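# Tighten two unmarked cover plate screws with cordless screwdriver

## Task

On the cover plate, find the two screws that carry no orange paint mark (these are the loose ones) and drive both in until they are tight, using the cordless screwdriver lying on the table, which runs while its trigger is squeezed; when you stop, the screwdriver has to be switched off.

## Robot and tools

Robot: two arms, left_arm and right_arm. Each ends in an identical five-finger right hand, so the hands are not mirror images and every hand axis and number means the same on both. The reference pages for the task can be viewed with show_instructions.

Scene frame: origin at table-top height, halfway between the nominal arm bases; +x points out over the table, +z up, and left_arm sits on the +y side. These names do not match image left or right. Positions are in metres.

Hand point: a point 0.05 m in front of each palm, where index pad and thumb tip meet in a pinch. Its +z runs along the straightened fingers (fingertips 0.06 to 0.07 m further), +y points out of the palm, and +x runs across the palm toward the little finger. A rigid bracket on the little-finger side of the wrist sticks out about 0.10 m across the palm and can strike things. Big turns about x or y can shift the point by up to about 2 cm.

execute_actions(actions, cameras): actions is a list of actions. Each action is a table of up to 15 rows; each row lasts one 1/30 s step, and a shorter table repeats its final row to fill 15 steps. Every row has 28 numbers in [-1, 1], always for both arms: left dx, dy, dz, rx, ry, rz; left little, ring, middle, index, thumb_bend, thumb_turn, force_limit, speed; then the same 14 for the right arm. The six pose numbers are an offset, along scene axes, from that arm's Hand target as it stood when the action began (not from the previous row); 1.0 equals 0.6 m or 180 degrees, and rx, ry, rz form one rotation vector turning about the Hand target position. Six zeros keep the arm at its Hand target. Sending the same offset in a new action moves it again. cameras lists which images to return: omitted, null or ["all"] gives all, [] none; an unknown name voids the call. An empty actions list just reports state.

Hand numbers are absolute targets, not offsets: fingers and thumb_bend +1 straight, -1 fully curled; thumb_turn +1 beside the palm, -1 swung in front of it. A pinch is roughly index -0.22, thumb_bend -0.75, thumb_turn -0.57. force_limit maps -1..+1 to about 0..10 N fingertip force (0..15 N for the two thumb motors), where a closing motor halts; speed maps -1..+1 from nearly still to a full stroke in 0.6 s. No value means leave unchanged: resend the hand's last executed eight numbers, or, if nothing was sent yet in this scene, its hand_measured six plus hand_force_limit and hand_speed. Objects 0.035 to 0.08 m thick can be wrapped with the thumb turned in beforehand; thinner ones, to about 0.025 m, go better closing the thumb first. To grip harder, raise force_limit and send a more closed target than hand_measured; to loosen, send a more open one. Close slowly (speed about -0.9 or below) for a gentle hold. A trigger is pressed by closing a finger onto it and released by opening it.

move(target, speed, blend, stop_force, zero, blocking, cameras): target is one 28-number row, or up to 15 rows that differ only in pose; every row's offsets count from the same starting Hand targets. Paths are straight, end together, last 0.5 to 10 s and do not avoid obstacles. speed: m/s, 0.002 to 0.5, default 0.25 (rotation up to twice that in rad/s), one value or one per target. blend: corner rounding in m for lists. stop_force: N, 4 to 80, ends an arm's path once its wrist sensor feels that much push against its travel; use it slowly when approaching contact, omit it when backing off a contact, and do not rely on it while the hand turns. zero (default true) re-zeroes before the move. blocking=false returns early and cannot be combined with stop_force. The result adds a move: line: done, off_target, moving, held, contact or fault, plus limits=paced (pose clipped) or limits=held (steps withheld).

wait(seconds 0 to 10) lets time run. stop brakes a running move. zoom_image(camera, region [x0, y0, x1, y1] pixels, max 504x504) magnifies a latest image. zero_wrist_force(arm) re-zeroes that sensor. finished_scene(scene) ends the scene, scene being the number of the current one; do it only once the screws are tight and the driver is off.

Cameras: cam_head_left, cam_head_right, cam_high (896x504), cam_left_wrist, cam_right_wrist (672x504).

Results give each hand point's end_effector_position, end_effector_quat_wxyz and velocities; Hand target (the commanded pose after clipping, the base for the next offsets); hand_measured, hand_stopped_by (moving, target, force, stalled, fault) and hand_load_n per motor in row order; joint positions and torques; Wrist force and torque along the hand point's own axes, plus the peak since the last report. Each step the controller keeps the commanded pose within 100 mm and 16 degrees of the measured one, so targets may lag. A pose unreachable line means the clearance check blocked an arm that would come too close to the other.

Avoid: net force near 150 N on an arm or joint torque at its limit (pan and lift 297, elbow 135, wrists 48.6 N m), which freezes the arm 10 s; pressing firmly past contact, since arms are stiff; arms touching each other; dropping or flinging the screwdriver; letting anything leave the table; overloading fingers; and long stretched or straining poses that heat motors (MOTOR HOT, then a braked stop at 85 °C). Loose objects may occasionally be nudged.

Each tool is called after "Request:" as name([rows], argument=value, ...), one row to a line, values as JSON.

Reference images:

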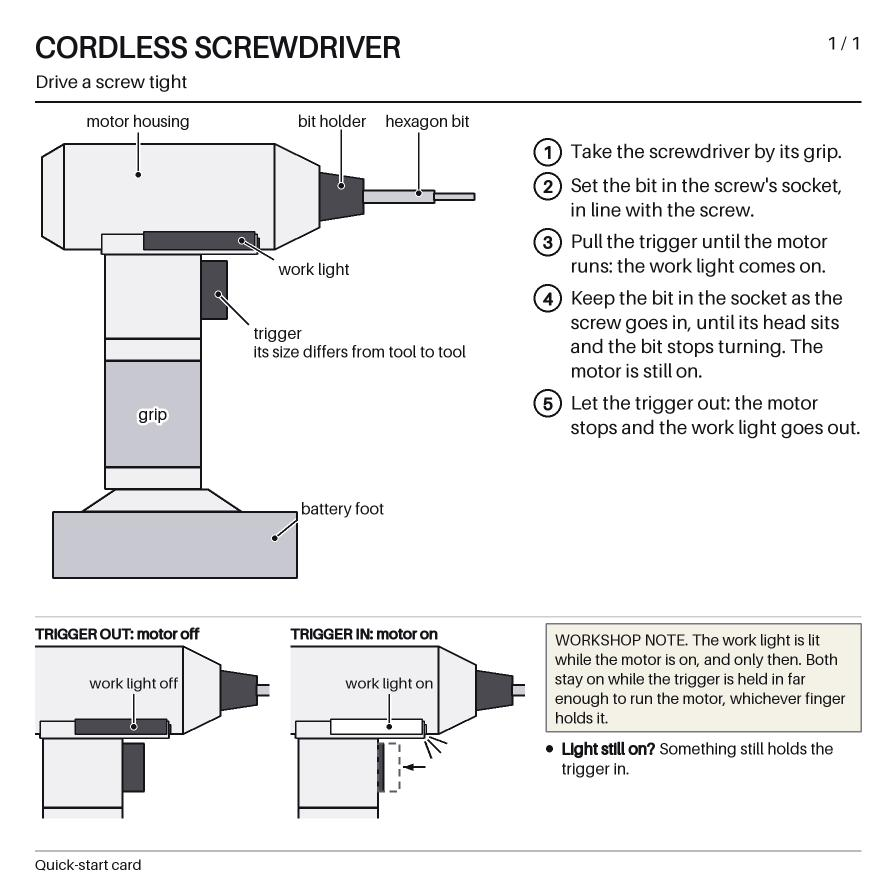

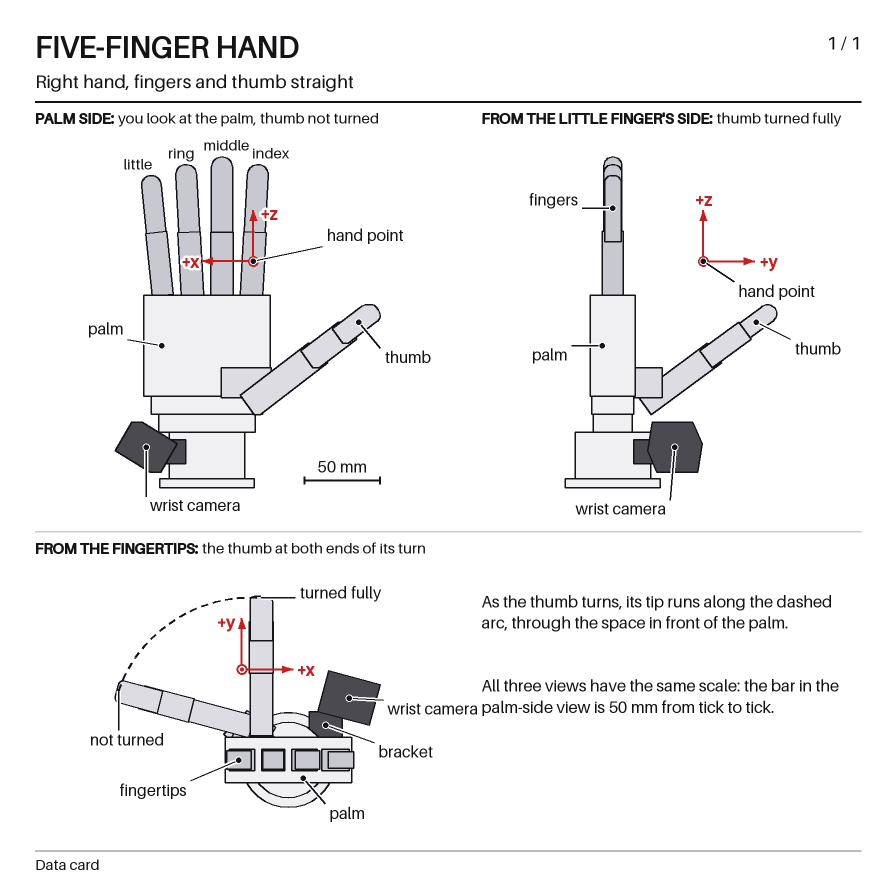

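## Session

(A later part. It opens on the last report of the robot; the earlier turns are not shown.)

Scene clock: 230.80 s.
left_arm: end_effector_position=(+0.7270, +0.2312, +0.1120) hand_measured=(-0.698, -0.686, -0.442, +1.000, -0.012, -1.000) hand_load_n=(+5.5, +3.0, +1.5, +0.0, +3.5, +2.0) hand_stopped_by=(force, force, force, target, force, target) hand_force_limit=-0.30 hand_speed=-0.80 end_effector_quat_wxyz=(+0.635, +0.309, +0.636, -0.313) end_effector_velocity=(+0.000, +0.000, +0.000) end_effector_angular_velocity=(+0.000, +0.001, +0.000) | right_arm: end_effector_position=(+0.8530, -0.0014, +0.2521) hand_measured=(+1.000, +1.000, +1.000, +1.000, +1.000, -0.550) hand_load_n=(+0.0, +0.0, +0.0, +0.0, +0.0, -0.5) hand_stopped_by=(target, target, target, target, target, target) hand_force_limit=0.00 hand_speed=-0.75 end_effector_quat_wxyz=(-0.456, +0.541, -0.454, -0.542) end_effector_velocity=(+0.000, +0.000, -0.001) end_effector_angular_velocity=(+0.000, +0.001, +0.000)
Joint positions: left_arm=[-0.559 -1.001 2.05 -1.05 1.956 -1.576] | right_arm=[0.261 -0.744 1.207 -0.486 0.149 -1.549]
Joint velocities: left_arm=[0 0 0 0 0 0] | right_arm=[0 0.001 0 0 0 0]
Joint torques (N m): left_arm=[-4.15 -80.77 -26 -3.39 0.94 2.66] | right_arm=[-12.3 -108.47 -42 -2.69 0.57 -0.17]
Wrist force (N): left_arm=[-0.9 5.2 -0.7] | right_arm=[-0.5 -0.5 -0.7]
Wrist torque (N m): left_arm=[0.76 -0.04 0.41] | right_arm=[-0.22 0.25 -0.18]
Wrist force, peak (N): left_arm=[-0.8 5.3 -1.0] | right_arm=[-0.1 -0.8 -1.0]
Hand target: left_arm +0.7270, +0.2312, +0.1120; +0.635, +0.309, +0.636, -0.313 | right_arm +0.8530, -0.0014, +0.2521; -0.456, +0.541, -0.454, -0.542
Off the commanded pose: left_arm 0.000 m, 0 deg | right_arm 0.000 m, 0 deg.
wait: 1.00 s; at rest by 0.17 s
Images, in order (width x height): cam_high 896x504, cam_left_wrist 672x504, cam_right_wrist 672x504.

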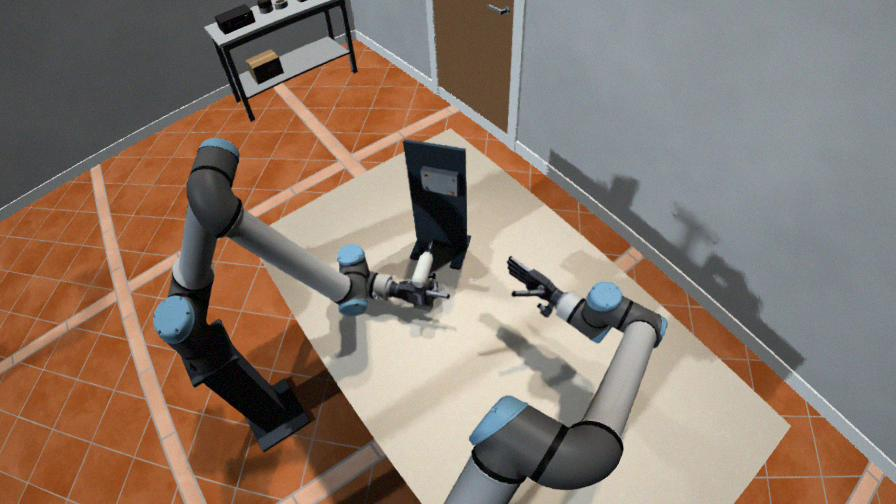

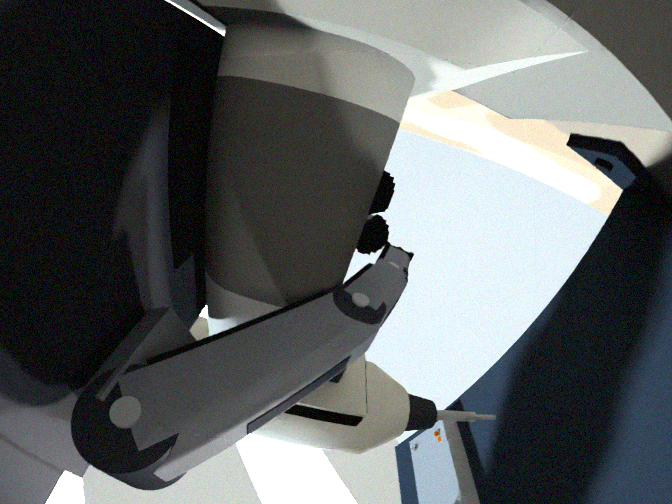

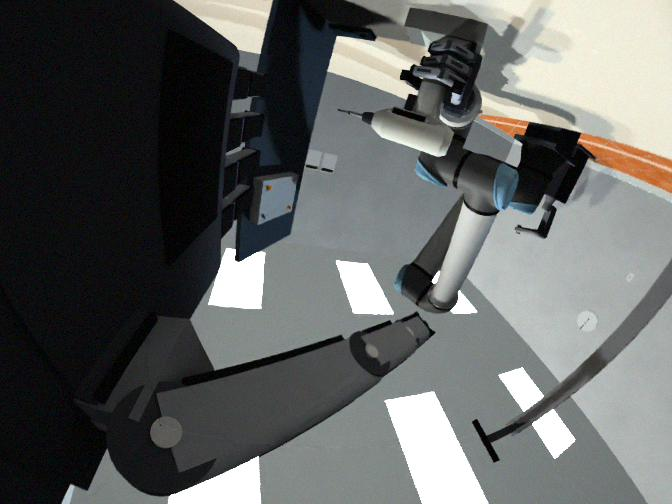

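Request:
move(target=[0,0,0,0,0,0,-0.98,-0.98,-0.98,1,-0.98,-1,0.4,-0.8,0,0,0,0,0,0,1,1,1,1,1,-0.55,0.0,-0.75], cameras=[])

Request:
move(target=[0,0,0,0,0,0,-0.98,-0.98,-0.98,-1,-0.98,-1,0.4,-0.7,0,0,0,0,0,0,1,1,1,1,1,-0.55,0.0,-0.75], cameras=["cam_left_wrist","cam_right_wrist"])

Request:
zoom_image(camera="cam_right_wrist", region=[320, 0, 540, 180])

Scene clock: 231.63 s.
left_arm: end_effector_position=(+0.7270, +0.2312, +0.1120) hand_measured=(-0.706, -0.706, -0.484, +1.000, -0.034, -1.000) hand_load_n=(+4.5, +9.5, +7.5, +0.0, +10.5, +4.5) hand_stopped_by=(force, force, force, target, force, target) hand_force_limit=0.40 hand_speed=-0.80 end_effector_quat_wxyz=(+0.635, +0.309, +0.636, -0.313) end_effector_velocity=(+0.000, +0.000, +0.000) end_effector_angular_velocity=(+0.000, +0.000, +0.000) | right_arm: end_effector_position=(+0.8530, -0.0014, +0.2521) hand_measured=(+1.000, +1.000, +1.000, +1.000, +1.000, -0.550) hand_load_n=(+0.0, +0.5, +0.0, +0.0, +0.0, -0.5) hand_stopped_by=(target, target, target, target, target, target) hand_force_limit=0.00 hand_speed=-0.75 end_effector_quat_wxyz=(-0.456, +0.541, -0.454, -0.542) end_effector_velocity=(+0.000, +0.000, +0.000) end_effector_angular_velocity=(+0.000, +0.001, +0.000)
Joint positions: left_arm=[-0.559 -1.001 2.05 -1.05 1.956 -1.576] | right_arm=[0.261 -0.744 1.207 -0.486 0.149 -1.549]
Joint velocities: left_arm=[0 0 0 0 0 0] | right_arm=[0 0 0 0 0 0]
Joint torques (N m): left_arm=[-7.1 -76.7 -26.36 -1.3 1.51 2.32] | right_arm=[-12.81 -109.76 -41.96 -2.57 0.52 -0.23]
Wrist force (N): left_arm=[-3.1 5.1 -0.1] | right_arm=[-0.5 -0.9 -1.1]
Wrist torque (N m): left_arm=[0.75 -0.14 0.58] | right_arm=[-0.24 0.27 -0.19]
Wrist force, peak (N): left_arm=[-3.8 5.6 0.3] | right_arm=[-0.5 -0.9 -1.1]
Hand target: left_arm +0.7270, +0.2312, +0.1120; +0.635, +0.309, +0.636, -0.313 | right_arm +0.8530, -0.0014, +0.2521; -0.456, +0.541, -0.454, -0.542
Off the commanded pose: left_arm 0.000 m, 0 deg | right_arm 0.000 m, 0 deg.
move: done
No camera images: "cameras" was empty.

Scene clock: 235.33 s.
left_arm: end_effector_position=(+0.7270, +0.2312, +0.1120) hand_measured=(-0.706, -0.706, -0.484, -0.712, -0.034, -1.000) hand_load_n=(+4.0, +8.0, +6.5, +13.0, +11.0, +3.0) hand_stopped_by=(force, force, force, force, force, target) hand_force_limit=0.40 hand_speed=-0.70 end_effector_quat_wxyz=(+0.635, +0.309, +0.636, -0.313) end_effector_velocity=(+0.000, +0.000, -0.001) end_effector_angular_velocity=(+0.002, -0.001, +0.000) | right_arm: end_effector_position=(+0.8530, -0.0014, +0.2521) hand_measured=(+1.000, +1.000, +1.000, +1.000, +1.000, -0.550) hand_load_n=(+0.0, +0.0, +0.0, +0.0, +0.0, -0.5) hand_stopped_by=(target, target, target, target, target, target) hand_force_limit=0.00 hand_speed=-0.75 end_effector_quat_wxyz=(-0.456, +0.541, -0.454, -0.542) end_effector_velocity=(+0.000, +0.000, +0.000) end_effector_angular_velocity=(+0.000, +0.000, -0.001)
Joint positions: left_arm=[-0.559 -1.001 2.05 -1.05 1.956 -1.576] | right_arm=[0.261 -0.744 1.207 -0.486 0.149 -1.549]
Joint velocities: left_arm=[0 0.001 0 0 0 0.002] | right_arm=[0 0 0 0.001 0.001 0]
Joint torques (N m): left_arm=[-3.83 -65.5 -23.11 1.42 1.11 2.89] | right_arm=[-11.48 -108.59 -41.19 -2.51 0.69 -0.16]
Wrist force (N): left_arm=[-1.6 4.7 -0.8] | right_arm=[-0.5 -0.4 -0.6]
Wrist torque (N m): left_arm=[0.74 -0.08 0.49] | right_arm=[-0.19 0.25 -0.17]
Wrist force, peak (N): left_arm=[-3.8 5.5 0.0] | right_arm=[-0.9 -0.6 -0.6]
Hand target: left_arm +0.7270, +0.2312, +0.1120; +0.635, +0.309, +0.636, -0.313 | right_arm +0.8530, -0.0014, +0.2521; -0.456, +0.541, -0.454, -0.542
Off the commanded pose: left_arm 0.000 m, 0 deg | right_arm 0.000 m, 0 deg.
move: done
Images, in order (width x height): cam_left_wrist 672x504, cam_right_wrist 672x504.

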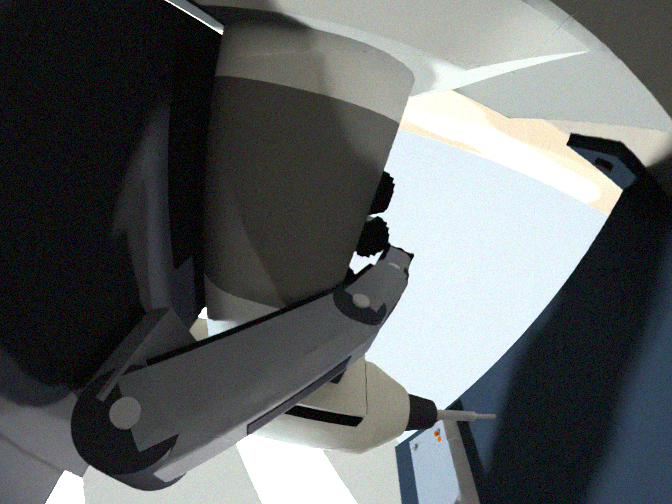

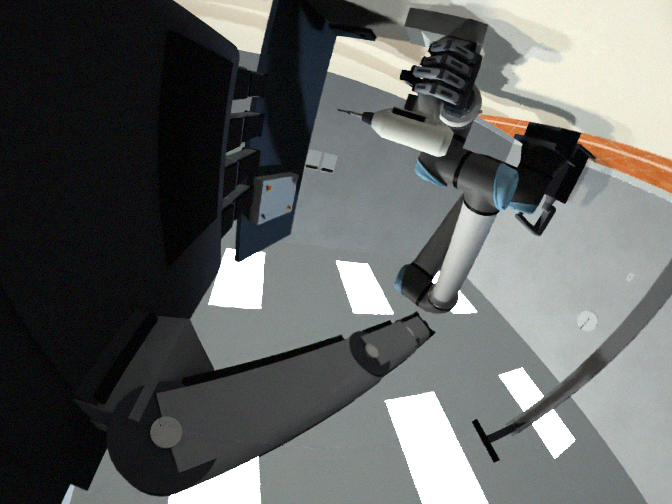

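Scaled by 2.291 from the camera's 672x504 image, which has a finer 960x720 frame.

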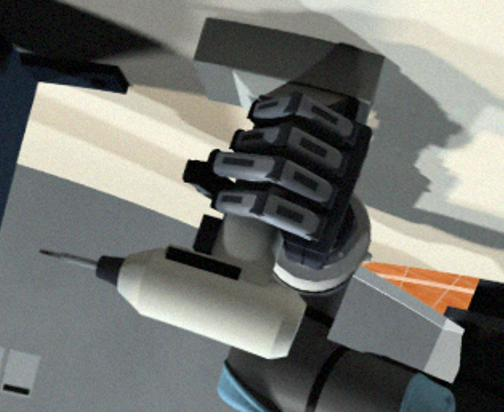

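Request:
move(target=[0,0,0,0,0,0,-0.4,-0.4,-0.2,1,0.15,-1,0.4,-0.6,0,0,0,0,0,0,1,1,1,1,1,-0.55,0.0,-0.75], cameras=[])

Request:
move(target=[0,0,0.0133,0,0,0,-0.4,-0.4,-0.2,1,0.15,-1,0.4,-0.6,0,0,0,0,0,0,1,1,1,1,1,-0.55,0.0,-0.75], speed=0.03, cameras=["cam_left_wrist","cam_right_wrist"])

Request:
zoom_image(camera="cam_right_wrist", region=[320, 0, 540, 180])

Scene clock: 238.60 s.
left_arm: end_effector_position=(+0.7270, +0.2312, +0.1120) hand_measured=(-0.400, -0.400, -0.200, +1.000, +0.150, -1.000) hand_load_n=(+0.0, +0.0, +0.0, +0.0, +0.0, +0.0) hand_stopped_by=(target, target, target, target, target, target) hand_force_limit=0.40 hand_speed=-0.60 end_effector_quat_wxyz=(+0.635, +0.309, +0.636, -0.313) end_effector_velocity=(+0.000, +0.001, +0.001) end_effector_angular_velocity=(-0.001, +0.000, +0.001) | right_arm: end_effector_position=(+0.8530, -0.0014, +0.2521) hand_measured=(+1.000, +1.000, +1.000, +1.000, +1.000, -0.550) hand_load_n=(+0.5, +0.0, +0.0, +0.0, +0.0, +0.0) hand_stopped_by=(target, target, target, target, target, target) hand_force_limit=0.00 hand_speed=-0.75 end_effector_quat_wxyz=(-0.456, +0.541, -0.454, -0.542) end_effector_velocity=(+0.000, +0.000, +0.000) end_effector_angular_velocity=(+0.000, +0.000, +0.000)
Joint positions: left_arm=[-0.559 -1.001 2.05 -1.05 1.956 -1.576] | right_arm=[0.261 -0.744 1.207 -0.486 0.149 -1.549]
Joint velocities: left_arm=[0.001 -0.001 0 0 0 0] | right_arm=[0 0 0 0.001 0 0]
Joint torques (N m): left_arm=[-1.28 -53.14 -22.4 -4.72 0.78 2.46] | right_arm=[-11.32 -109.18 -41.44 -2.34 0.55 -0.13]
Wrist force (N): left_arm=[-0.2 4.1 -1.3] | right_arm=[-0.1 -0.5 -0.8]
Wrist torque (N m): left_arm=[0.70 0.18 -0.01] | right_arm=[-0.20 0.19 -0.15]
Wrist force, peak (N): left_arm=[-1.8 5.0 -0.3] | right_arm=[-0.8 -0.3 -1.1]
Hand target: left_arm +0.7270, +0.2312, +0.1120; +0.635, +0.309, +0.636, -0.313 | right_arm +0.8530, -0.0014, +0.2521; -0.456, +0.541, -0.454, -0.542
Off the commanded pose: left_arm 0.000 m, 0 deg | right_arm 0.000 m, 0 deg.
move: done
No camera images: "cameras" was empty.

Scene clock: 239.30 s.
left_arm: end_effector_position=(+0.7270, +0.2312, +0.1201) hand_measured=(-0.400, -0.400, -0.200, +1.000, +0.150, -1.000) hand_load_n=(+0.0, +0.0, +0.0, +0.0, +0.0, +0.0) hand_stopped_by=(target, target, target, target, target, target) hand_force_limit=0.40 hand_speed=-0.60 end_effector_quat_wxyz=(+0.635, +0.309, +0.636, -0.313) end_effector_velocity=(+0.000, -0.001, -0.001) end_effector_angular_velocity=(+0.001, +0.001, -0.001) | right_arm: end_effector_position=(+0.8530, -0.0014, +0.2521) hand_measured=(+1.000, +1.000, +1.000, +1.000, +1.000, -0.550) hand_load_n=(+0.0, +0.0, +0.0, +0.0, +0.0, +0.0) hand_stopped_by=(target, target, target, target, target, target) hand_force_limit=0.00 hand_speed=-0.75 end_effector_quat_wxyz=(-0.456, +0.541, -0.454, -0.542) end_effector_velocity=(+0.000, +0.000, +0.000) end_effector_angular_velocity=(+0.000, -0.001, +0.000)
Joint positions: left_arm=[-0.559 -1.014 2.05 -1.036 1.956 -1.576] | right_arm=[0.261 -0.744 1.207 -0.486 0.149 -1.549]
Joint velocities: left_arm=[-0.001 0.001 0 0 0 0] | right_arm=[0 0 0 -0.001 0 0]
Joint torques (N m): left_arm=[1.32 -50.19 -34.85 -3.4 1.15 2.3] | right_arm=[-12.36 -108.55 -41.61 -2.46 0.76 -0.26]
Wrist force (N): left_arm=[-0.6 4.1 -1.1] | right_arm=[-0.3 -0.7 -0.6]
Wrist torque (N m): left_arm=[0.71 0.23 -0.03] | right_arm=[-0.24 0.22 -0.17]
Wrist force, peak (N): left_arm=[-0.5 4.3 -1.5] | right_arm=[-0.5 -0.4 -1.1]
Hand target: left_arm +0.7271, +0.2312, +0.1200; +0.635, +0.309, +0.636, -0.313 | right_arm +0.8530, -0.0014, +0.2521; -0.456, +0.541, -0.454, -0.542
Off the commanded pose: left_arm 0.000 m, 0 deg | right_arm 0.000 m, 0 deg.
move: done
Images, in order (width x height): cam_left_wrist 672x504, cam_right_wrist 672x504.

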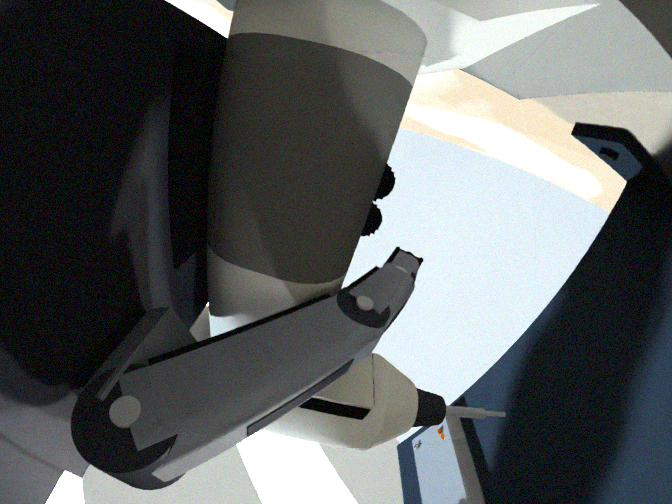

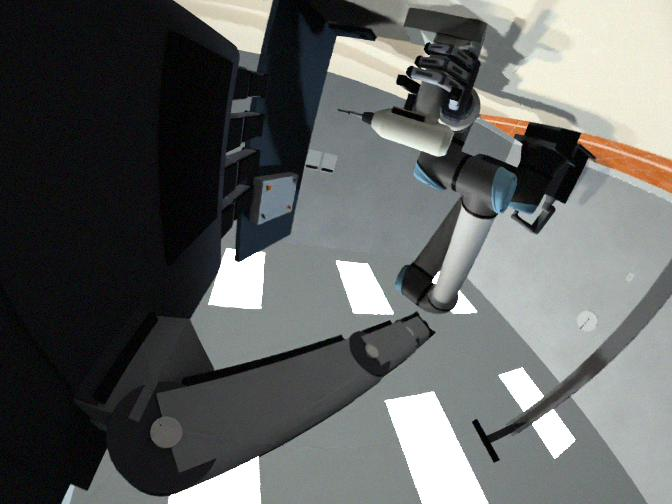

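Scaled by 2.291 from the camera's 672x504 image, which has a finer 960x720 frame.

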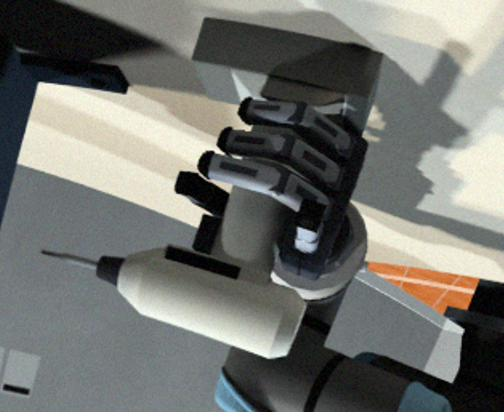

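Request:
move(target=[0,0,0,0,0,0,-0.4,-0.4,-0.3,1,-1,-1,-0.8,-0.85,0,0,0,0,0,0,1,1,1,1,1,-0.55,0.0,-0.75], cameras=[])

Request:
move(target=[0,0,0,0,0,0,-1,-1,-1,1,-1,-1,-0.3,-0.8,0,0,0,0,0,0,1,1,1,1,1,-0.55,0.0,-0.75], cameras=[])

Request:
move(target=[0,0,0,0,0,0,-0.98,-0.98,-0.98,1,-0.98,-1,0.4,-0.8,0,0,0,0,0,0,1,1,1,1,1,-0.55,0.0,-0.75], cameras=["cam_left_wrist","cam_right_wrist"])

Request:
zoom_image(camera="cam_right_wrist", region=[320, 0, 540, 180])

Scene clock: 241.03 s.
left_arm: end_effector_position=(+0.7271, +0.2312, +0.1200) hand_measured=(-0.400, -0.400, -0.300, +1.000, -0.058, -1.000) hand_load_n=(+0.0, +0.0, -0.5, +0.0, +1.5, +0.5) hand_stopped_by=(target, target, target, target, force, target) hand_force_limit=-0.80 hand_speed=-0.85 end_effector_quat_wxyz=(+0.635, +0.309, +0.636, -0.313) end_effector_velocity=(+0.000, -0.001, +0.000) end_effector_angular_velocity=(+0.000, -0.001, -0.001) | right_arm: end_effector_position=(+0.8530, -0.0014, +0.2521) hand_measured=(+1.000, +1.000, +1.000, +1.000, +1.000, -0.550) hand_load_n=(+0.0, +0.0, +0.0, +0.0, +0.0, +0.0) hand_stopped_by=(target, target, target, target, target, target) hand_force_limit=0.00 hand_speed=-0.75 end_effector_quat_wxyz=(-0.456, +0.541, -0.454, -0.542) end_effector_velocity=(+0.000, +0.000, +0.000) end_effector_angular_velocity=(+0.000, -0.001, +0.001)
Joint positions: left_arm=[-0.559 -1.014 2.05 -1.036 1.956 -1.576] | right_arm=[0.261 -0.744 1.207 -0.486 0.149 -1.549]
Joint velocities: left_arm=[-0.001 0 0 -0.001 0 0] | right_arm=[0 -0.001 0 0 0 0]
Joint torques (N m): left_arm=[-1.31 -44.87 -28.47 -4.51 0.45 2] | right_arm=[-11.1 -108.88 -41.16 -2.38 0.61 -0.07]
Wrist force (N): left_arm=[-0.5 3.8 -1.4] | right_arm=[-0.6 -0.5 -0.8]
Wrist torque (N m): left_arm=[0.70 0.24 0.05] | right_arm=[-0.20 0.27 -0.18]
Wrist force, peak (N): left_arm=[-0.1 5.4 -2.0] | right_arm=[-0.8 -0.4 -1.1]
Hand target: left_arm +0.7271, +0.2312, +0.1200; +0.635, +0.309, +0.636, -0.313 | right_arm +0.8530, -0.0014, +0.2521; -0.456, +0.541, -0.454, -0.542
Off the commanded pose: left_arm 0.000 m, 0 deg | right_arm 0.000 m, 0 deg.
move: done
No camera images: "cameras" was empty.

Scene clock: 242.17 s.
left_arm: end_effector_position=(+0.7271, +0.2312, +0.1200) hand_measured=(-0.686, -0.686, -0.398, +1.000, -0.056, -1.000) hand_load_n=(+3.0, +6.0, +2.5, +0.0, +5.0, +2.0) hand_stopped_by=(force, force, force, target, force, target) hand_force_limit=-0.30 hand_speed=-0.80 end_effector_quat_wxyz=(+0.635, +0.309, +0.636, -0.313) end_effector_velocity=(+0.000, +0.001, +0.001) end_effector_angular_velocity=(+0.000, -0.002, +0.001) | right_arm: end_effector_position=(+0.8530, -0.0014, +0.2521) hand_measured=(+1.000, +1.000, +1.000, +1.000, +1.000, -0.550) hand_load_n=(+0.0, +0.0, +0.0, +0.0, +0.0, +0.0) hand_stopped_by=(target, target, target, target, target, target) hand_force_limit=0.00 hand_speed=-0.75 end_effector_quat_wxyz=(-0.456, +0.541, -0.454, -0.542) end_effector_velocity=(+0.000, +0.000, +0.001) end_effector_angular_velocity=(+0.000, -0.001, -0.001)
Joint positions: left_arm=[-0.559 -1.014 2.05 -1.036 1.956 -1.576] | right_arm=[0.261 -0.744 1.207 -0.486 0.149 -1.549]
Joint velocities: left_arm=[0.001 0 0 -0.001 0 0.001] | right_arm=[0 -0.001 0 0.001 0.001 0]
Joint torques (N m): left_arm=[-1.2 -45.25 -26.28 -3.81 0.58 1.81] | right_arm=[-12.11 -109.16 -41.63 -2.5 0.48 -0.13]
Wrist force (N): left_arm=[-2.1 4.0 -1.4] | right_arm=[-0.8 -0.5 -0.6]
Wrist torque (N m): left_arm=[0.71 0.02 0.36] | right_arm=[-0.21 0.29 -0.19]
Wrist force, peak (N): left_arm=[-2.1 4.6 -0.6] | right_arm=[-0.6 -0.9 -0.7]
Hand target: left_arm +0.7271, +0.2312, +0.1200; +0.635, +0.309, +0.636, -0.313 | right_arm +0.8530, -0.0014, +0.2521; -0.456, +0.541, -0.454, -0.542
Off the commanded pose: left_arm 0.000 m, 0 deg | right_arm 0.000 m, 0 deg.
move: done
No camera images: "cameras" was empty.

Scene clock: 242.87 s.
left_arm: end_effector_position=(+0.7271, +0.2312, +0.1200) hand_measured=(-0.706, -0.694, -0.428, +1.000, -0.070, -1.000) hand_load_n=(+8.0, +6.5, +8.0, +0.5, +10.5, +5.0) hand_stopped_by=(force, force, force, target, force, target) hand_force_limit=0.40 hand_speed=-0.80 end_effector_quat_wxyz=(+0.635, +0.309, +0.636, -0.313) end_effector_velocity=(+0.000, +0.000, +0.000) end_effector_angular_velocity=(+0.001, +0.000, +0.000) | right_arm: end_effector_position=(+0.8530, -0.0014, +0.2521) hand_measured=(+1.000, +1.000, +1.000, +1.000, +1.000, -0.550) hand_load_n=(+0.0, +0.0, +0.0, +0.0, -0.5, +0.0) hand_stopped_by=(target, target, target, target, target, target) hand_force_limit=0.00 hand_speed=-0.75 end_effector_quat_wxyz=(-0.456, +0.541, -0.454, -0.542) end_effector_velocity=(+0.000, +0.000, -0.001) end_effector_angular_velocity=(+0.000, +0.002, +0.000)
Joint positions: left_arm=[-0.559 -1.014 2.05 -1.036 1.956 -1.576] | right_arm=[0.261 -0.744 1.207 -0.486 0.149 -1.549]
Joint velocities: left_arm=[0 0 0 0 0 0.001] | right_arm=[0 0.001 0 0 0 0]
Joint torques (N m): left_arm=[-0.72 -50.16 -23.08 -2.53 0.59 2.03] | right_arm=[-11.09 -109.56 -41.12 -2.58 0.63 -0.24]
Wrist force (N): left_arm=[-4.2 5.2 -0.2] | right_arm=[-0.5 -0.5 -0.5]
Wrist torque (N m): left_arm=[0.76 -0.16 0.65] | right_arm=[-0.22 0.23 -0.17]
Wrist force, peak (N): left_arm=[-4.8 5.5 0.1] | right_arm=[-0.8 -0.5 -0.9]
Hand target: left_arm +0.7271, +0.2312, +0.1200; +0.635, +0.309, +0.636, -0.313 | right_arm +0.8530, -0.0014, +0.2521; -0.456, +0.541, -0.454, -0.542
Off the commanded pose: left_arm 0.000 m, 0 deg | right_arm 0.000 m, 0 deg.
move: done
Images, in order (width x height): cam_left_wrist 672x504, cam_right_wrist 672x504.

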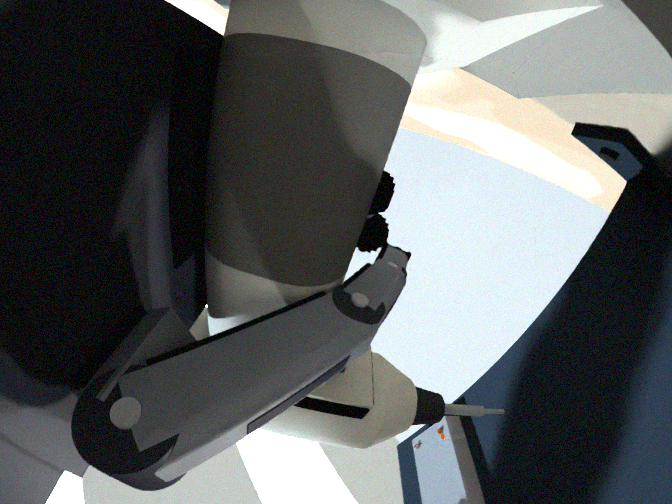

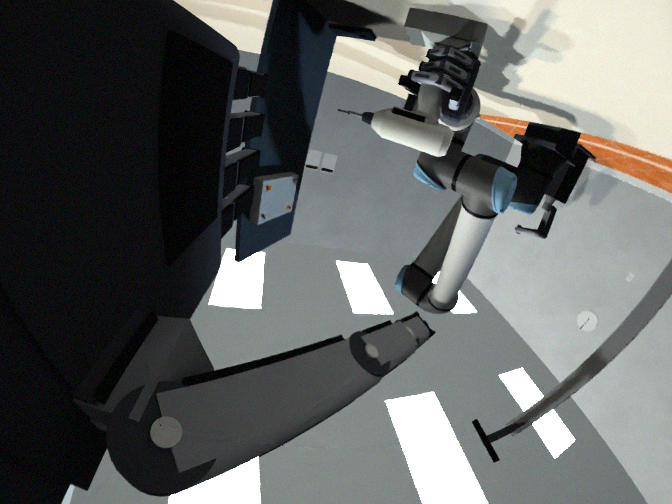

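Scaled by 2.291 from the camera's 672x504 image, which has a finer 960x720 frame.

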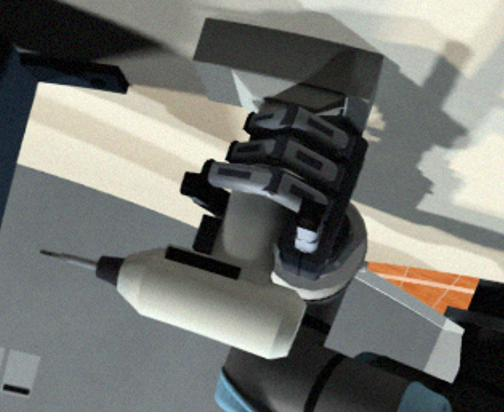

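No tool rotation. Now the trigger with index.

Request:
move(target=[0,0,0,0,0,0,-0.98,-0.98,-0.98,-1,-0.98,-1,0.4,-0.8,0,0,0,0,0,0,1,1,1,1,1,-0.55,0.0,-0.75], cameras=["cam_left_wrist","cam_right_wrist"])

Request:
zoom_image(camera="cam_right_wrist", region=[320, 0, 540, 180])

Scene clock: 248.33 s.
left_arm: end_effector_position=(+0.7270, +0.2312, +0.1199) hand_measured=(-0.706, -0.694, -0.428, -0.696, -0.070, -1.000) hand_load_n=(+7.5, +5.5, +8.0, +8.5, +11.0, +4.0) hand_stopped_by=(force, force, force, force, force, target) hand_force_limit=0.40 hand_speed=-0.80 end_effector_quat_wxyz=(+0.635, +0.309, +0.636, -0.313) end_effector_velocity=(+0.000, +0.000, +0.000) end_effector_angular_velocity=(+0.000, +0.000, +0.000) | right_arm: end_effector_position=(+0.8530, -0.0014, +0.2521) hand_measured=(+1.000, +1.000, +1.000, +1.000, +1.000, -0.550) hand_load_n=(+0.0, +0.0, +0.0, +0.0, +0.0, -0.5) hand_stopped_by=(target, target, target, target, target, target) hand_force_limit=0.00 hand_speed=-0.75 end_effector_quat_wxyz=(-0.456, +0.541, -0.454, -0.542) end_effector_velocity=(+0.000, +0.000, -0.001) end_effector_angular_velocity=(+0.000, +0.000, +0.000)
Joint positions: left_arm=[-0.559 -1.014 2.05 -1.036 1.956 -1.576] | right_arm=[0.261 -0.744 1.207 -0.486 0.149 -1.549]
Joint velocities: left_arm=[0 -0.001 0 0 0 -0.001] | right_arm=[0 0.001 0 -0.001 0 0]
Joint torques (N m): left_arm=[-2.08 -51.21 -6.78 2.56 0.45 2.01] | right_arm=[-11.77 -108.83 -41.09 -2.38 0.62 -0.07]
Wrist force (N): left_arm=[-3.5 4.9 0.1] | right_arm=[-0.7 -0.5 -1.2]
Wrist torque (N m): left_arm=[0.77 -0.15 0.57] | right_arm=[-0.17 0.29 -0.19]
Wrist force, peak (N): left_arm=[-4.9 5.4 -0.4] | right_arm=[-0.7 -0.5 -1.2]
Hand target: left_arm +0.7271, +0.2312, +0.1200; +0.635, +0.309, +0.636, -0.313 | right_arm +0.8530, -0.0014, +0.2521; -0.456, +0.541, -0.454, -0.542
Off the commanded pose: left_arm 0.000 m, 0 deg | right_arm 0.000 m, 0 deg.
move: done
Images, in order (width x height): cam_left_wrist 672x504, cam_right_wrist 672x504.

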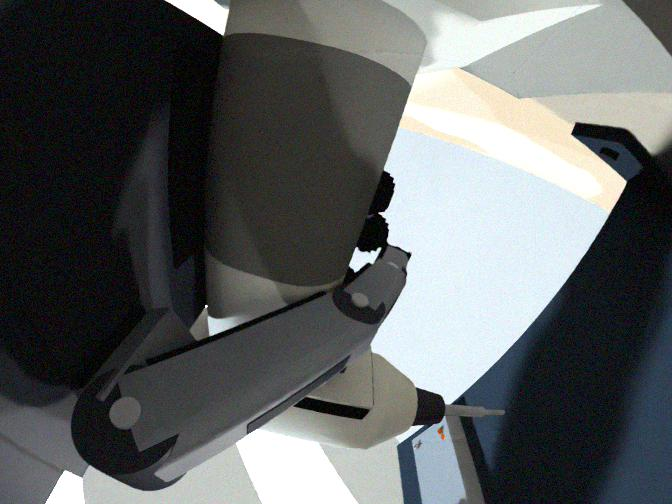

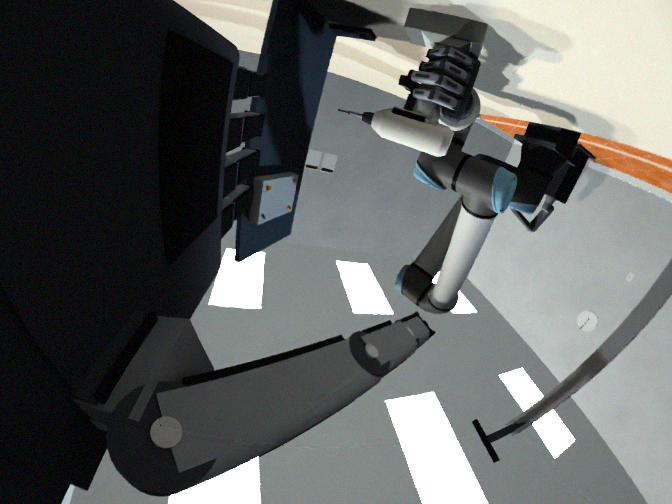

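Scaled by 2.291 from the camera's 672x504 image, which has a finer 960x720 frame.

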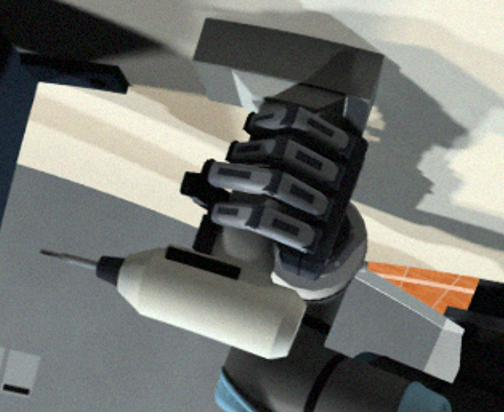

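Request:
move(target=[0,0,0,0,0,0,-0.98,-0.98,-0.98,-0.95,-0.98,-1,1,-0.6,0,0,0,0,0,0,1,1,1,1,1,-0.55,0.0,-0.75], cameras=["cam_right_wrist"])

Request:
zoom_image(camera="cam_right_wrist", region=[320, 0, 540, 180])

Scene clock: 249.17 s.
left_arm: end_effector_position=(+0.7270, +0.2312, +0.1199) hand_measured=(-0.706, -0.694, -0.428, -0.708, -0.070, -1.000) hand_load_n=(+7.5, +5.5, +7.5, +14.0, +11.5, +3.0) hand_stopped_by=(force, force, force, force, force, target) hand_force_limit=1.00 hand_speed=-0.60 end_effector_quat_wxyz=(+0.635, +0.309, +0.636, -0.313) end_effector_velocity=(+0.000, -0.001, +0.000) end_effector_angular_velocity=(+0.000, +0.001, -0.001) | right_arm: end_effector_position=(+0.8530, -0.0014, +0.2521) hand_measured=(+1.000, +1.000, +1.000, +1.000, +1.000, -0.550) hand_load_n=(+0.0, +0.0, +0.0, +0.0, +0.5, +0.0) hand_stopped_by=(target, target, target, target, target, target) hand_force_limit=0.00 hand_speed=-0.75 end_effector_quat_wxyz=(-0.456, +0.541, -0.454, -0.542) end_effector_velocity=(+0.000, +0.000, +0.001) end_effector_angular_velocity=(+0.000, -0.002, +0.000)
Joint positions: left_arm=[-0.559 -1.014 2.05 -1.036 1.956 -1.576] | right_arm=[0.261 -0.744 1.207 -0.486 0.149 -1.549]
Joint velocities: left_arm=[-0.001 0 0 0.001 0 -0.001] | right_arm=[0 -0.001 0 -0.001 0 0]
Joint torques (N m): left_arm=[-3.09 -53.9 -10.61 0.71 0.06 2.29] | right_arm=[-11.78 -109.92 -40.98 -2.42 0.58 -0.26]
Wrist force (N): left_arm=[-2.6 5.0 -0.9] | right_arm=[-0.4 -0.1 -0.5]
Wrist torque (N m): left_arm=[0.74 -0.06 0.57] | right_arm=[-0.15 0.22 -0.15]
Wrist force, peak (N): left_arm=[-3.8 5.3 0.1] | right_arm=[-0.9 -0.6 -0.9]
Hand target: left_arm +0.7271, +0.2312, +0.1200; +0.635, +0.309, +0.636, -0.313 | right_arm +0.8530, -0.0014, +0.2521; -0.456, +0.541, -0.454, -0.542
Off the commanded pose: left_arm 0.000 m, 0 deg | right_arm 0.000 m, 0 deg.
move: done
Images, in order (width x height): cam_right_wrist 672x504.

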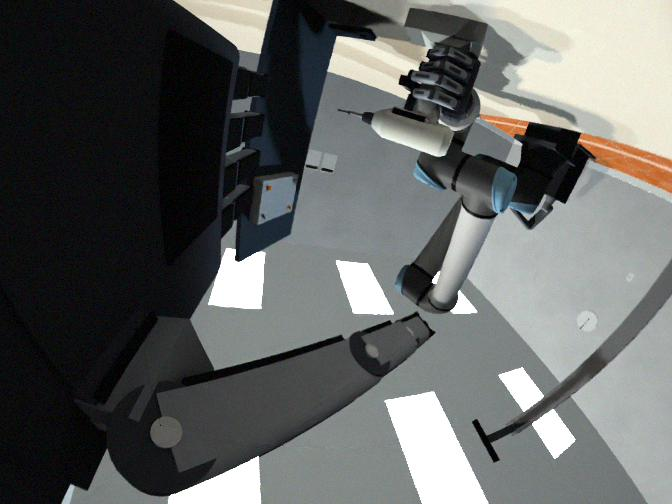

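Scaled by 2.291 from the camera's 672x504 image, which has a finer 960x720 frame.

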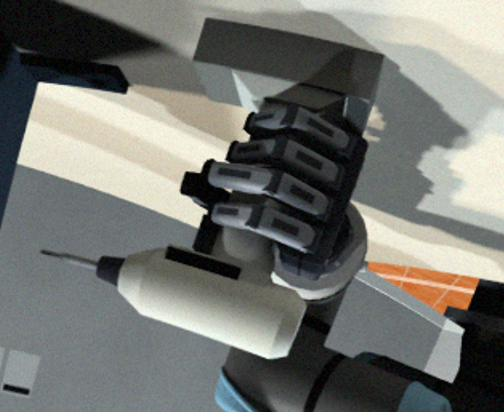

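Request:
move(target=[0,0,0,0,0,0,0,0,0,1,0.5,-1,0.4,-0.6,0,0,0,0,0,0,1,1,1,1,1,-0.55,0.0,-0.75], cameras=[])

Request:
move(target=[-0.0205,0.0263,0,0,0,0,0,0,0,1,0.5,-1,0.4,-0.6,0,0,0,0,0,0,1,1,1,1,1,-0.55,0.0,-0.75], speed=0.04, cameras=["cam_left_wrist","cam_right_wrist"])

Request:
zoom_image(camera="cam_right_wrist", region=[320, 0, 540, 180])

Scene clock: 252.63 s.
left_arm: end_effector_position=(+0.7270, +0.2312, +0.1199) hand_measured=(+0.000, +0.000, +0.000, +1.000, +0.500, -1.000) hand_load_n=(-0.5, +0.0, +0.0, +0.0, +0.0, +0.0) hand_stopped_by=(target, target, target, target, target, target) hand_force_limit=0.40 hand_speed=-0.60 end_effector_quat_wxyz=(+0.635, +0.309, +0.636, -0.313) end_effector_velocity=(+0.000, +0.000, +0.000) end_effector_angular_velocity=(+0.000, +0.000, -0.001) | right_arm: end_effector_position=(+0.8530, -0.0014, +0.2521) hand_measured=(+1.000, +1.000, +1.000, +1.000, +1.000, -0.550) hand_load_n=(+0.0, +0.5, +0.0, +0.0, +0.0, +0.0) hand_stopped_by=(target, target, target, target, target, target) hand_force_limit=0.00 hand_speed=-0.75 end_effector_quat_wxyz=(-0.456, +0.541, -0.454, -0.542) end_effector_velocity=(+0.000, +0.000, +0.000) end_effector_angular_velocity=(+0.000, +0.000, +0.000)
Joint positions: left_arm=[-0.559 -1.014 2.05 -1.036 1.956 -1.576] | right_arm=[0.261 -0.744 1.207 -0.486 0.149 -1.549]
Joint velocities: left_arm=[0 0 0 0 0 0] | right_arm=[0 0 0 0 0 0]
Joint torques (N m): left_arm=[-2.36 -57.32 -22.14 -5.21 -0.11 2.11] | right_arm=[-11.62 -109.58 -40.68 -2.32 0.57 -0.27]
Wrist force (N): left_arm=[-0.4 3.9 -0.8] | right_arm=[-0.7 -0.2 -0.7]
Wrist torque (N m): left_arm=[0.66 0.19 -0.01] | right_arm=[-0.17 0.27 -0.17]
Wrist force, peak (N): left_arm=[-2.9 5.4 -0.8] | right_arm=[-0.7 -0.5 -1.1]
Hand target: left_arm +0.7271, +0.2312, +0.1200; +0.635, +0.309, +0.636, -0.313 | right_arm +0.8530, -0.0014, +0.2521; -0.456, +0.541, -0.454, -0.542
Off the commanded pose: left_arm 0.000 m, 0 deg | right_arm 0.000 m, 0 deg.
move: done
No camera images: "cameras" was empty.

Scene clock: 253.40 s.
left_arm: end_effector_position=(+0.7146, +0.2472, +0.1200) hand_measured=(+0.000, +0.000, +0.000, +1.000, +0.500, -1.000) hand_load_n=(+0.0, +0.0, +0.0, +0.0, +0.0, +0.0) hand_stopped_by=(target, target, target, target, target, target) hand_force_limit=0.40 hand_speed=-0.60 end_effector_quat_wxyz=(+0.635, +0.309, +0.636, -0.313) end_effector_velocity=(+0.002, -0.002, +0.002) end_effector_angular_velocity=(-0.002, -0.004, +0.000) | right_arm: end_effector_position=(+0.8530, -0.0014, +0.2521) hand_measured=(+1.000, +1.000, +1.000, +1.000, +1.000, -0.550) hand_load_n=(+0.0, +0.0, +0.5, +0.0, +0.0, -0.5) hand_stopped_by=(target, target, target, target, target, target) hand_force_limit=0.00 hand_speed=-0.75 end_effector_quat_wxyz=(-0.456, +0.541, -0.454, -0.542) end_effector_velocity=(+0.000, +0.000, +0.003) end_effector_angular_velocity=(+0.001, -0.003, +0.000)
Joint positions: left_arm=[-0.546 -1.029 2.082 -1.054 1.969 -1.576] | right_arm=[0.261 -0.744 1.207 -0.486 0.149 -1.549]
Joint velocities: left_arm=[-0.001 0 -0.004 0 -0.001 0] | right_arm=[0 -0.003 0 0 0 0]
Joint torques (N m): left_arm=[-14.23 -44.91 -37.12 0.73 -0.94 2.23] | right_arm=[-12.18 -109.18 -40.26 -2.48 0.71 -0.09]
Wrist force (N): left_arm=[-0.4 4.0 -1.4] | right_arm=[-0.2 -0.3 -0.7]
Wrist torque (N m): left_arm=[0.70 0.20 -0.02] | right_arm=[-0.18 0.19 -0.15]
Wrist force, peak (N): left_arm=[-0.6 4.4 -1.8] | right_arm=[-0.8 -0.3 -1.2]
Hand target: left_arm +0.7148, +0.2470, +0.1200; +0.635, +0.309, +0.636, -0.313 | right_arm +0.8530, -0.0014, +0.2521; -0.456, +0.541, -0.454, -0.542
Off the commanded pose: left_arm 0.000 m, 0 deg | right_arm 0.000 m, 0 deg.
move: done
Images, in order (width x height): cam_left_wrist 672x504, cam_right_wrist 672x504.

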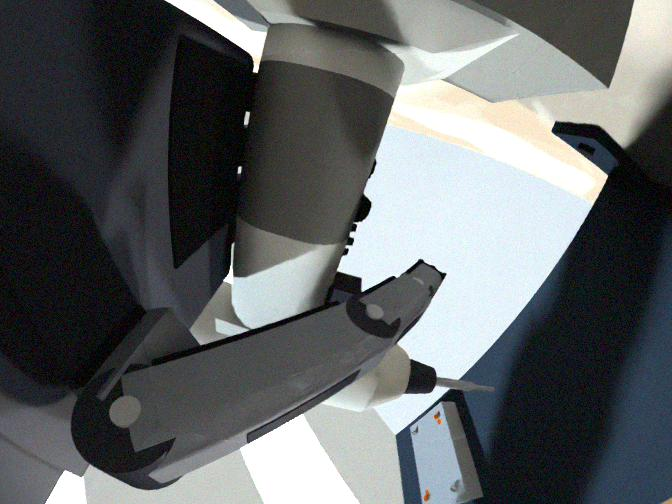

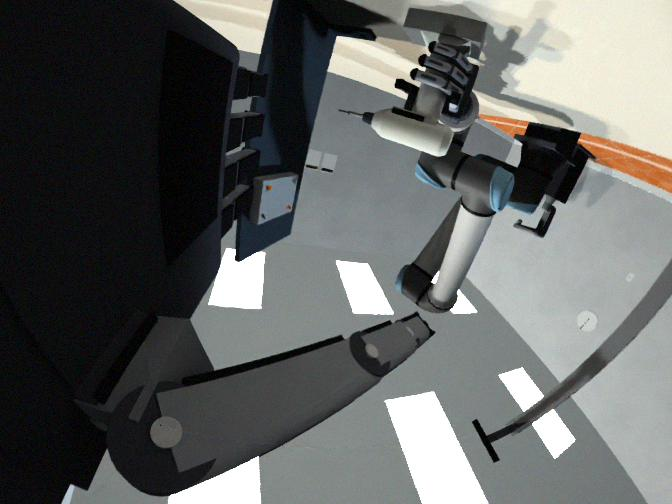

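Scaled by 2.291 from the camera's 672x504 image, which has a finer 960x720 frame.

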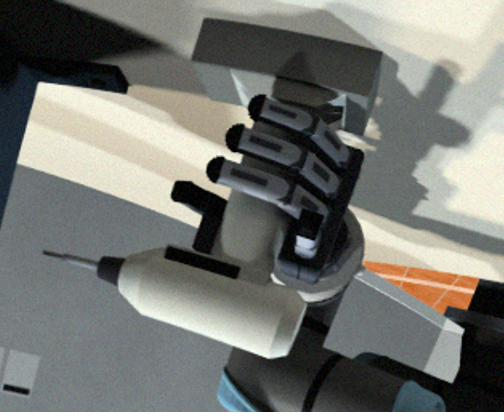

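Request:
move(target=[0,0,0,0,0,0,0,0,0,1,-0.5,-1,-0.8,-0.8,0,0,0,0,0,0,1,1,1,1,1,-0.55,0.0,-0.75], cameras=["cam_left_wrist","cam_right_wrist"])

Request:
zoom_image(camera="cam_right_wrist", region=[320, 0, 540, 180])

Request:
zoom_image(camera="cam_left_wrist", region=[150, 150, 500, 450])

Scene clock: 258.63 s.
left_arm: end_effector_position=(+0.7148, +0.2470, +0.1200) hand_measured=(+0.000, +0.000, +0.000, +1.000, -0.500, -1.000) hand_load_n=(+0.0, +0.0, +0.0, +0.0, +0.0, -0.5) hand_stopped_by=(target, target, target, target, target, target) hand_force_limit=-0.80 hand_speed=-0.80 end_effector_quat_wxyz=(+0.635, +0.309, +0.636, -0.313) end_effector_velocity=(+0.000, +0.000, +0.000) end_effector_angular_velocity=(+0.000, +0.001, +0.000) | right_arm: end_effector_position=(+0.8530, -0.0014, +0.2521) hand_measured=(+1.000, +1.000, +1.000, +1.000, +1.000, -0.550) hand_load_n=(+0.0, +0.0, +0.0, +0.0, +0.0, -0.5) hand_stopped_by=(target, target, target, target, target, target) hand_force_limit=0.00 hand_speed=-0.75 end_effector_quat_wxyz=(-0.456, +0.541, -0.454, -0.542) end_effector_velocity=(+0.000, +0.000, +0.000) end_effector_angular_velocity=(+0.000, +0.001, +0.000)
Joint positions: left_arm=[-0.546 -1.029 2.082 -1.053 1.969 -1.576] | right_arm=[0.261 -0.744 1.207 -0.486 0.149 -1.549]
Joint velocities: left_arm=[0 -0.001 0 0.001 0 -0.001] | right_arm=[0 0 0 0.001 0 0]
Joint torques (N m): left_arm=[-11.94 -43.7 -20.68 -1.81 -1.71 1.89] | right_arm=[-12.47 -109.04 -40.04 -2.45 0.84 -0.2]
Wrist force (N): left_arm=[-0.5 3.9 -1.7] | right_arm=[-0.3 -0.5 -0.6]
Wrist torque (N m): left_arm=[0.70 0.24 -0.03] | right_arm=[-0.22 0.21 -0.16]
Wrist force, peak (N): left_arm=[-0.5 4.6 -1.2] | right_arm=[-0.9 -0.7 -1.0]
Hand target: left_arm +0.7148, +0.2470, +0.1200; +0.635, +0.309, +0.636, -0.313 | right_arm +0.8530, -0.0014, +0.2521; -0.456, +0.541, -0.454, -0.542
Off the commanded pose: left_arm 0.000 m, 0 deg | right_arm 0.000 m, 0 deg.
move: done
Images, in order (width x height): cam_left_wrist 672x504, cam_right_wrist 672x504.

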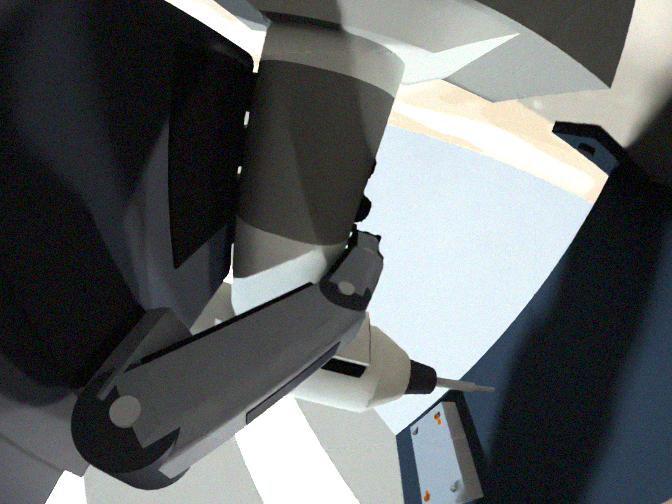

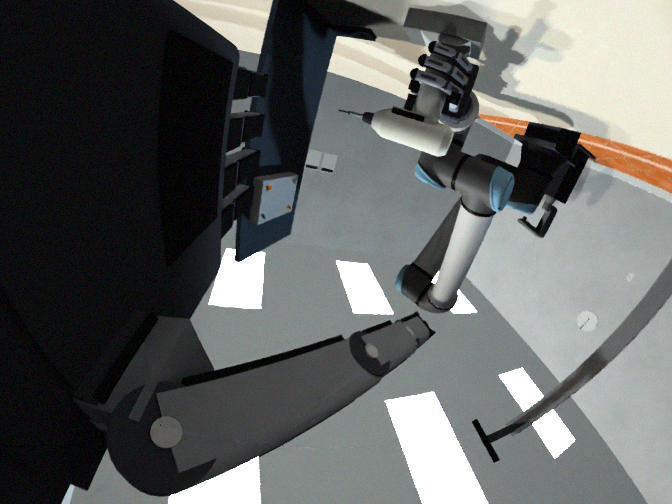

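Scaled by 2.291 from the camera's 672x504 image, which has a finer 960x720 frame.

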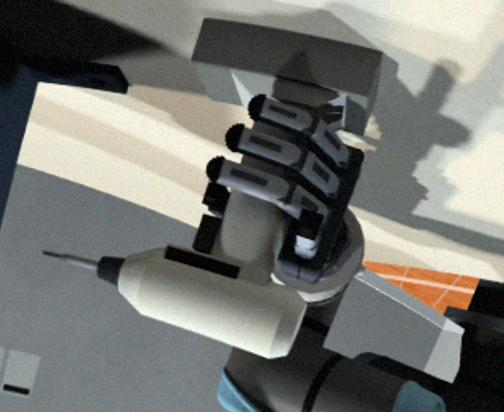

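Scaled by 1.440 from the camera's 672x504 image, which has a finer 960x720 frame.

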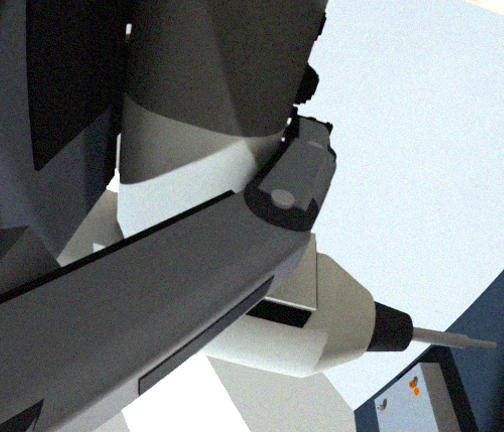

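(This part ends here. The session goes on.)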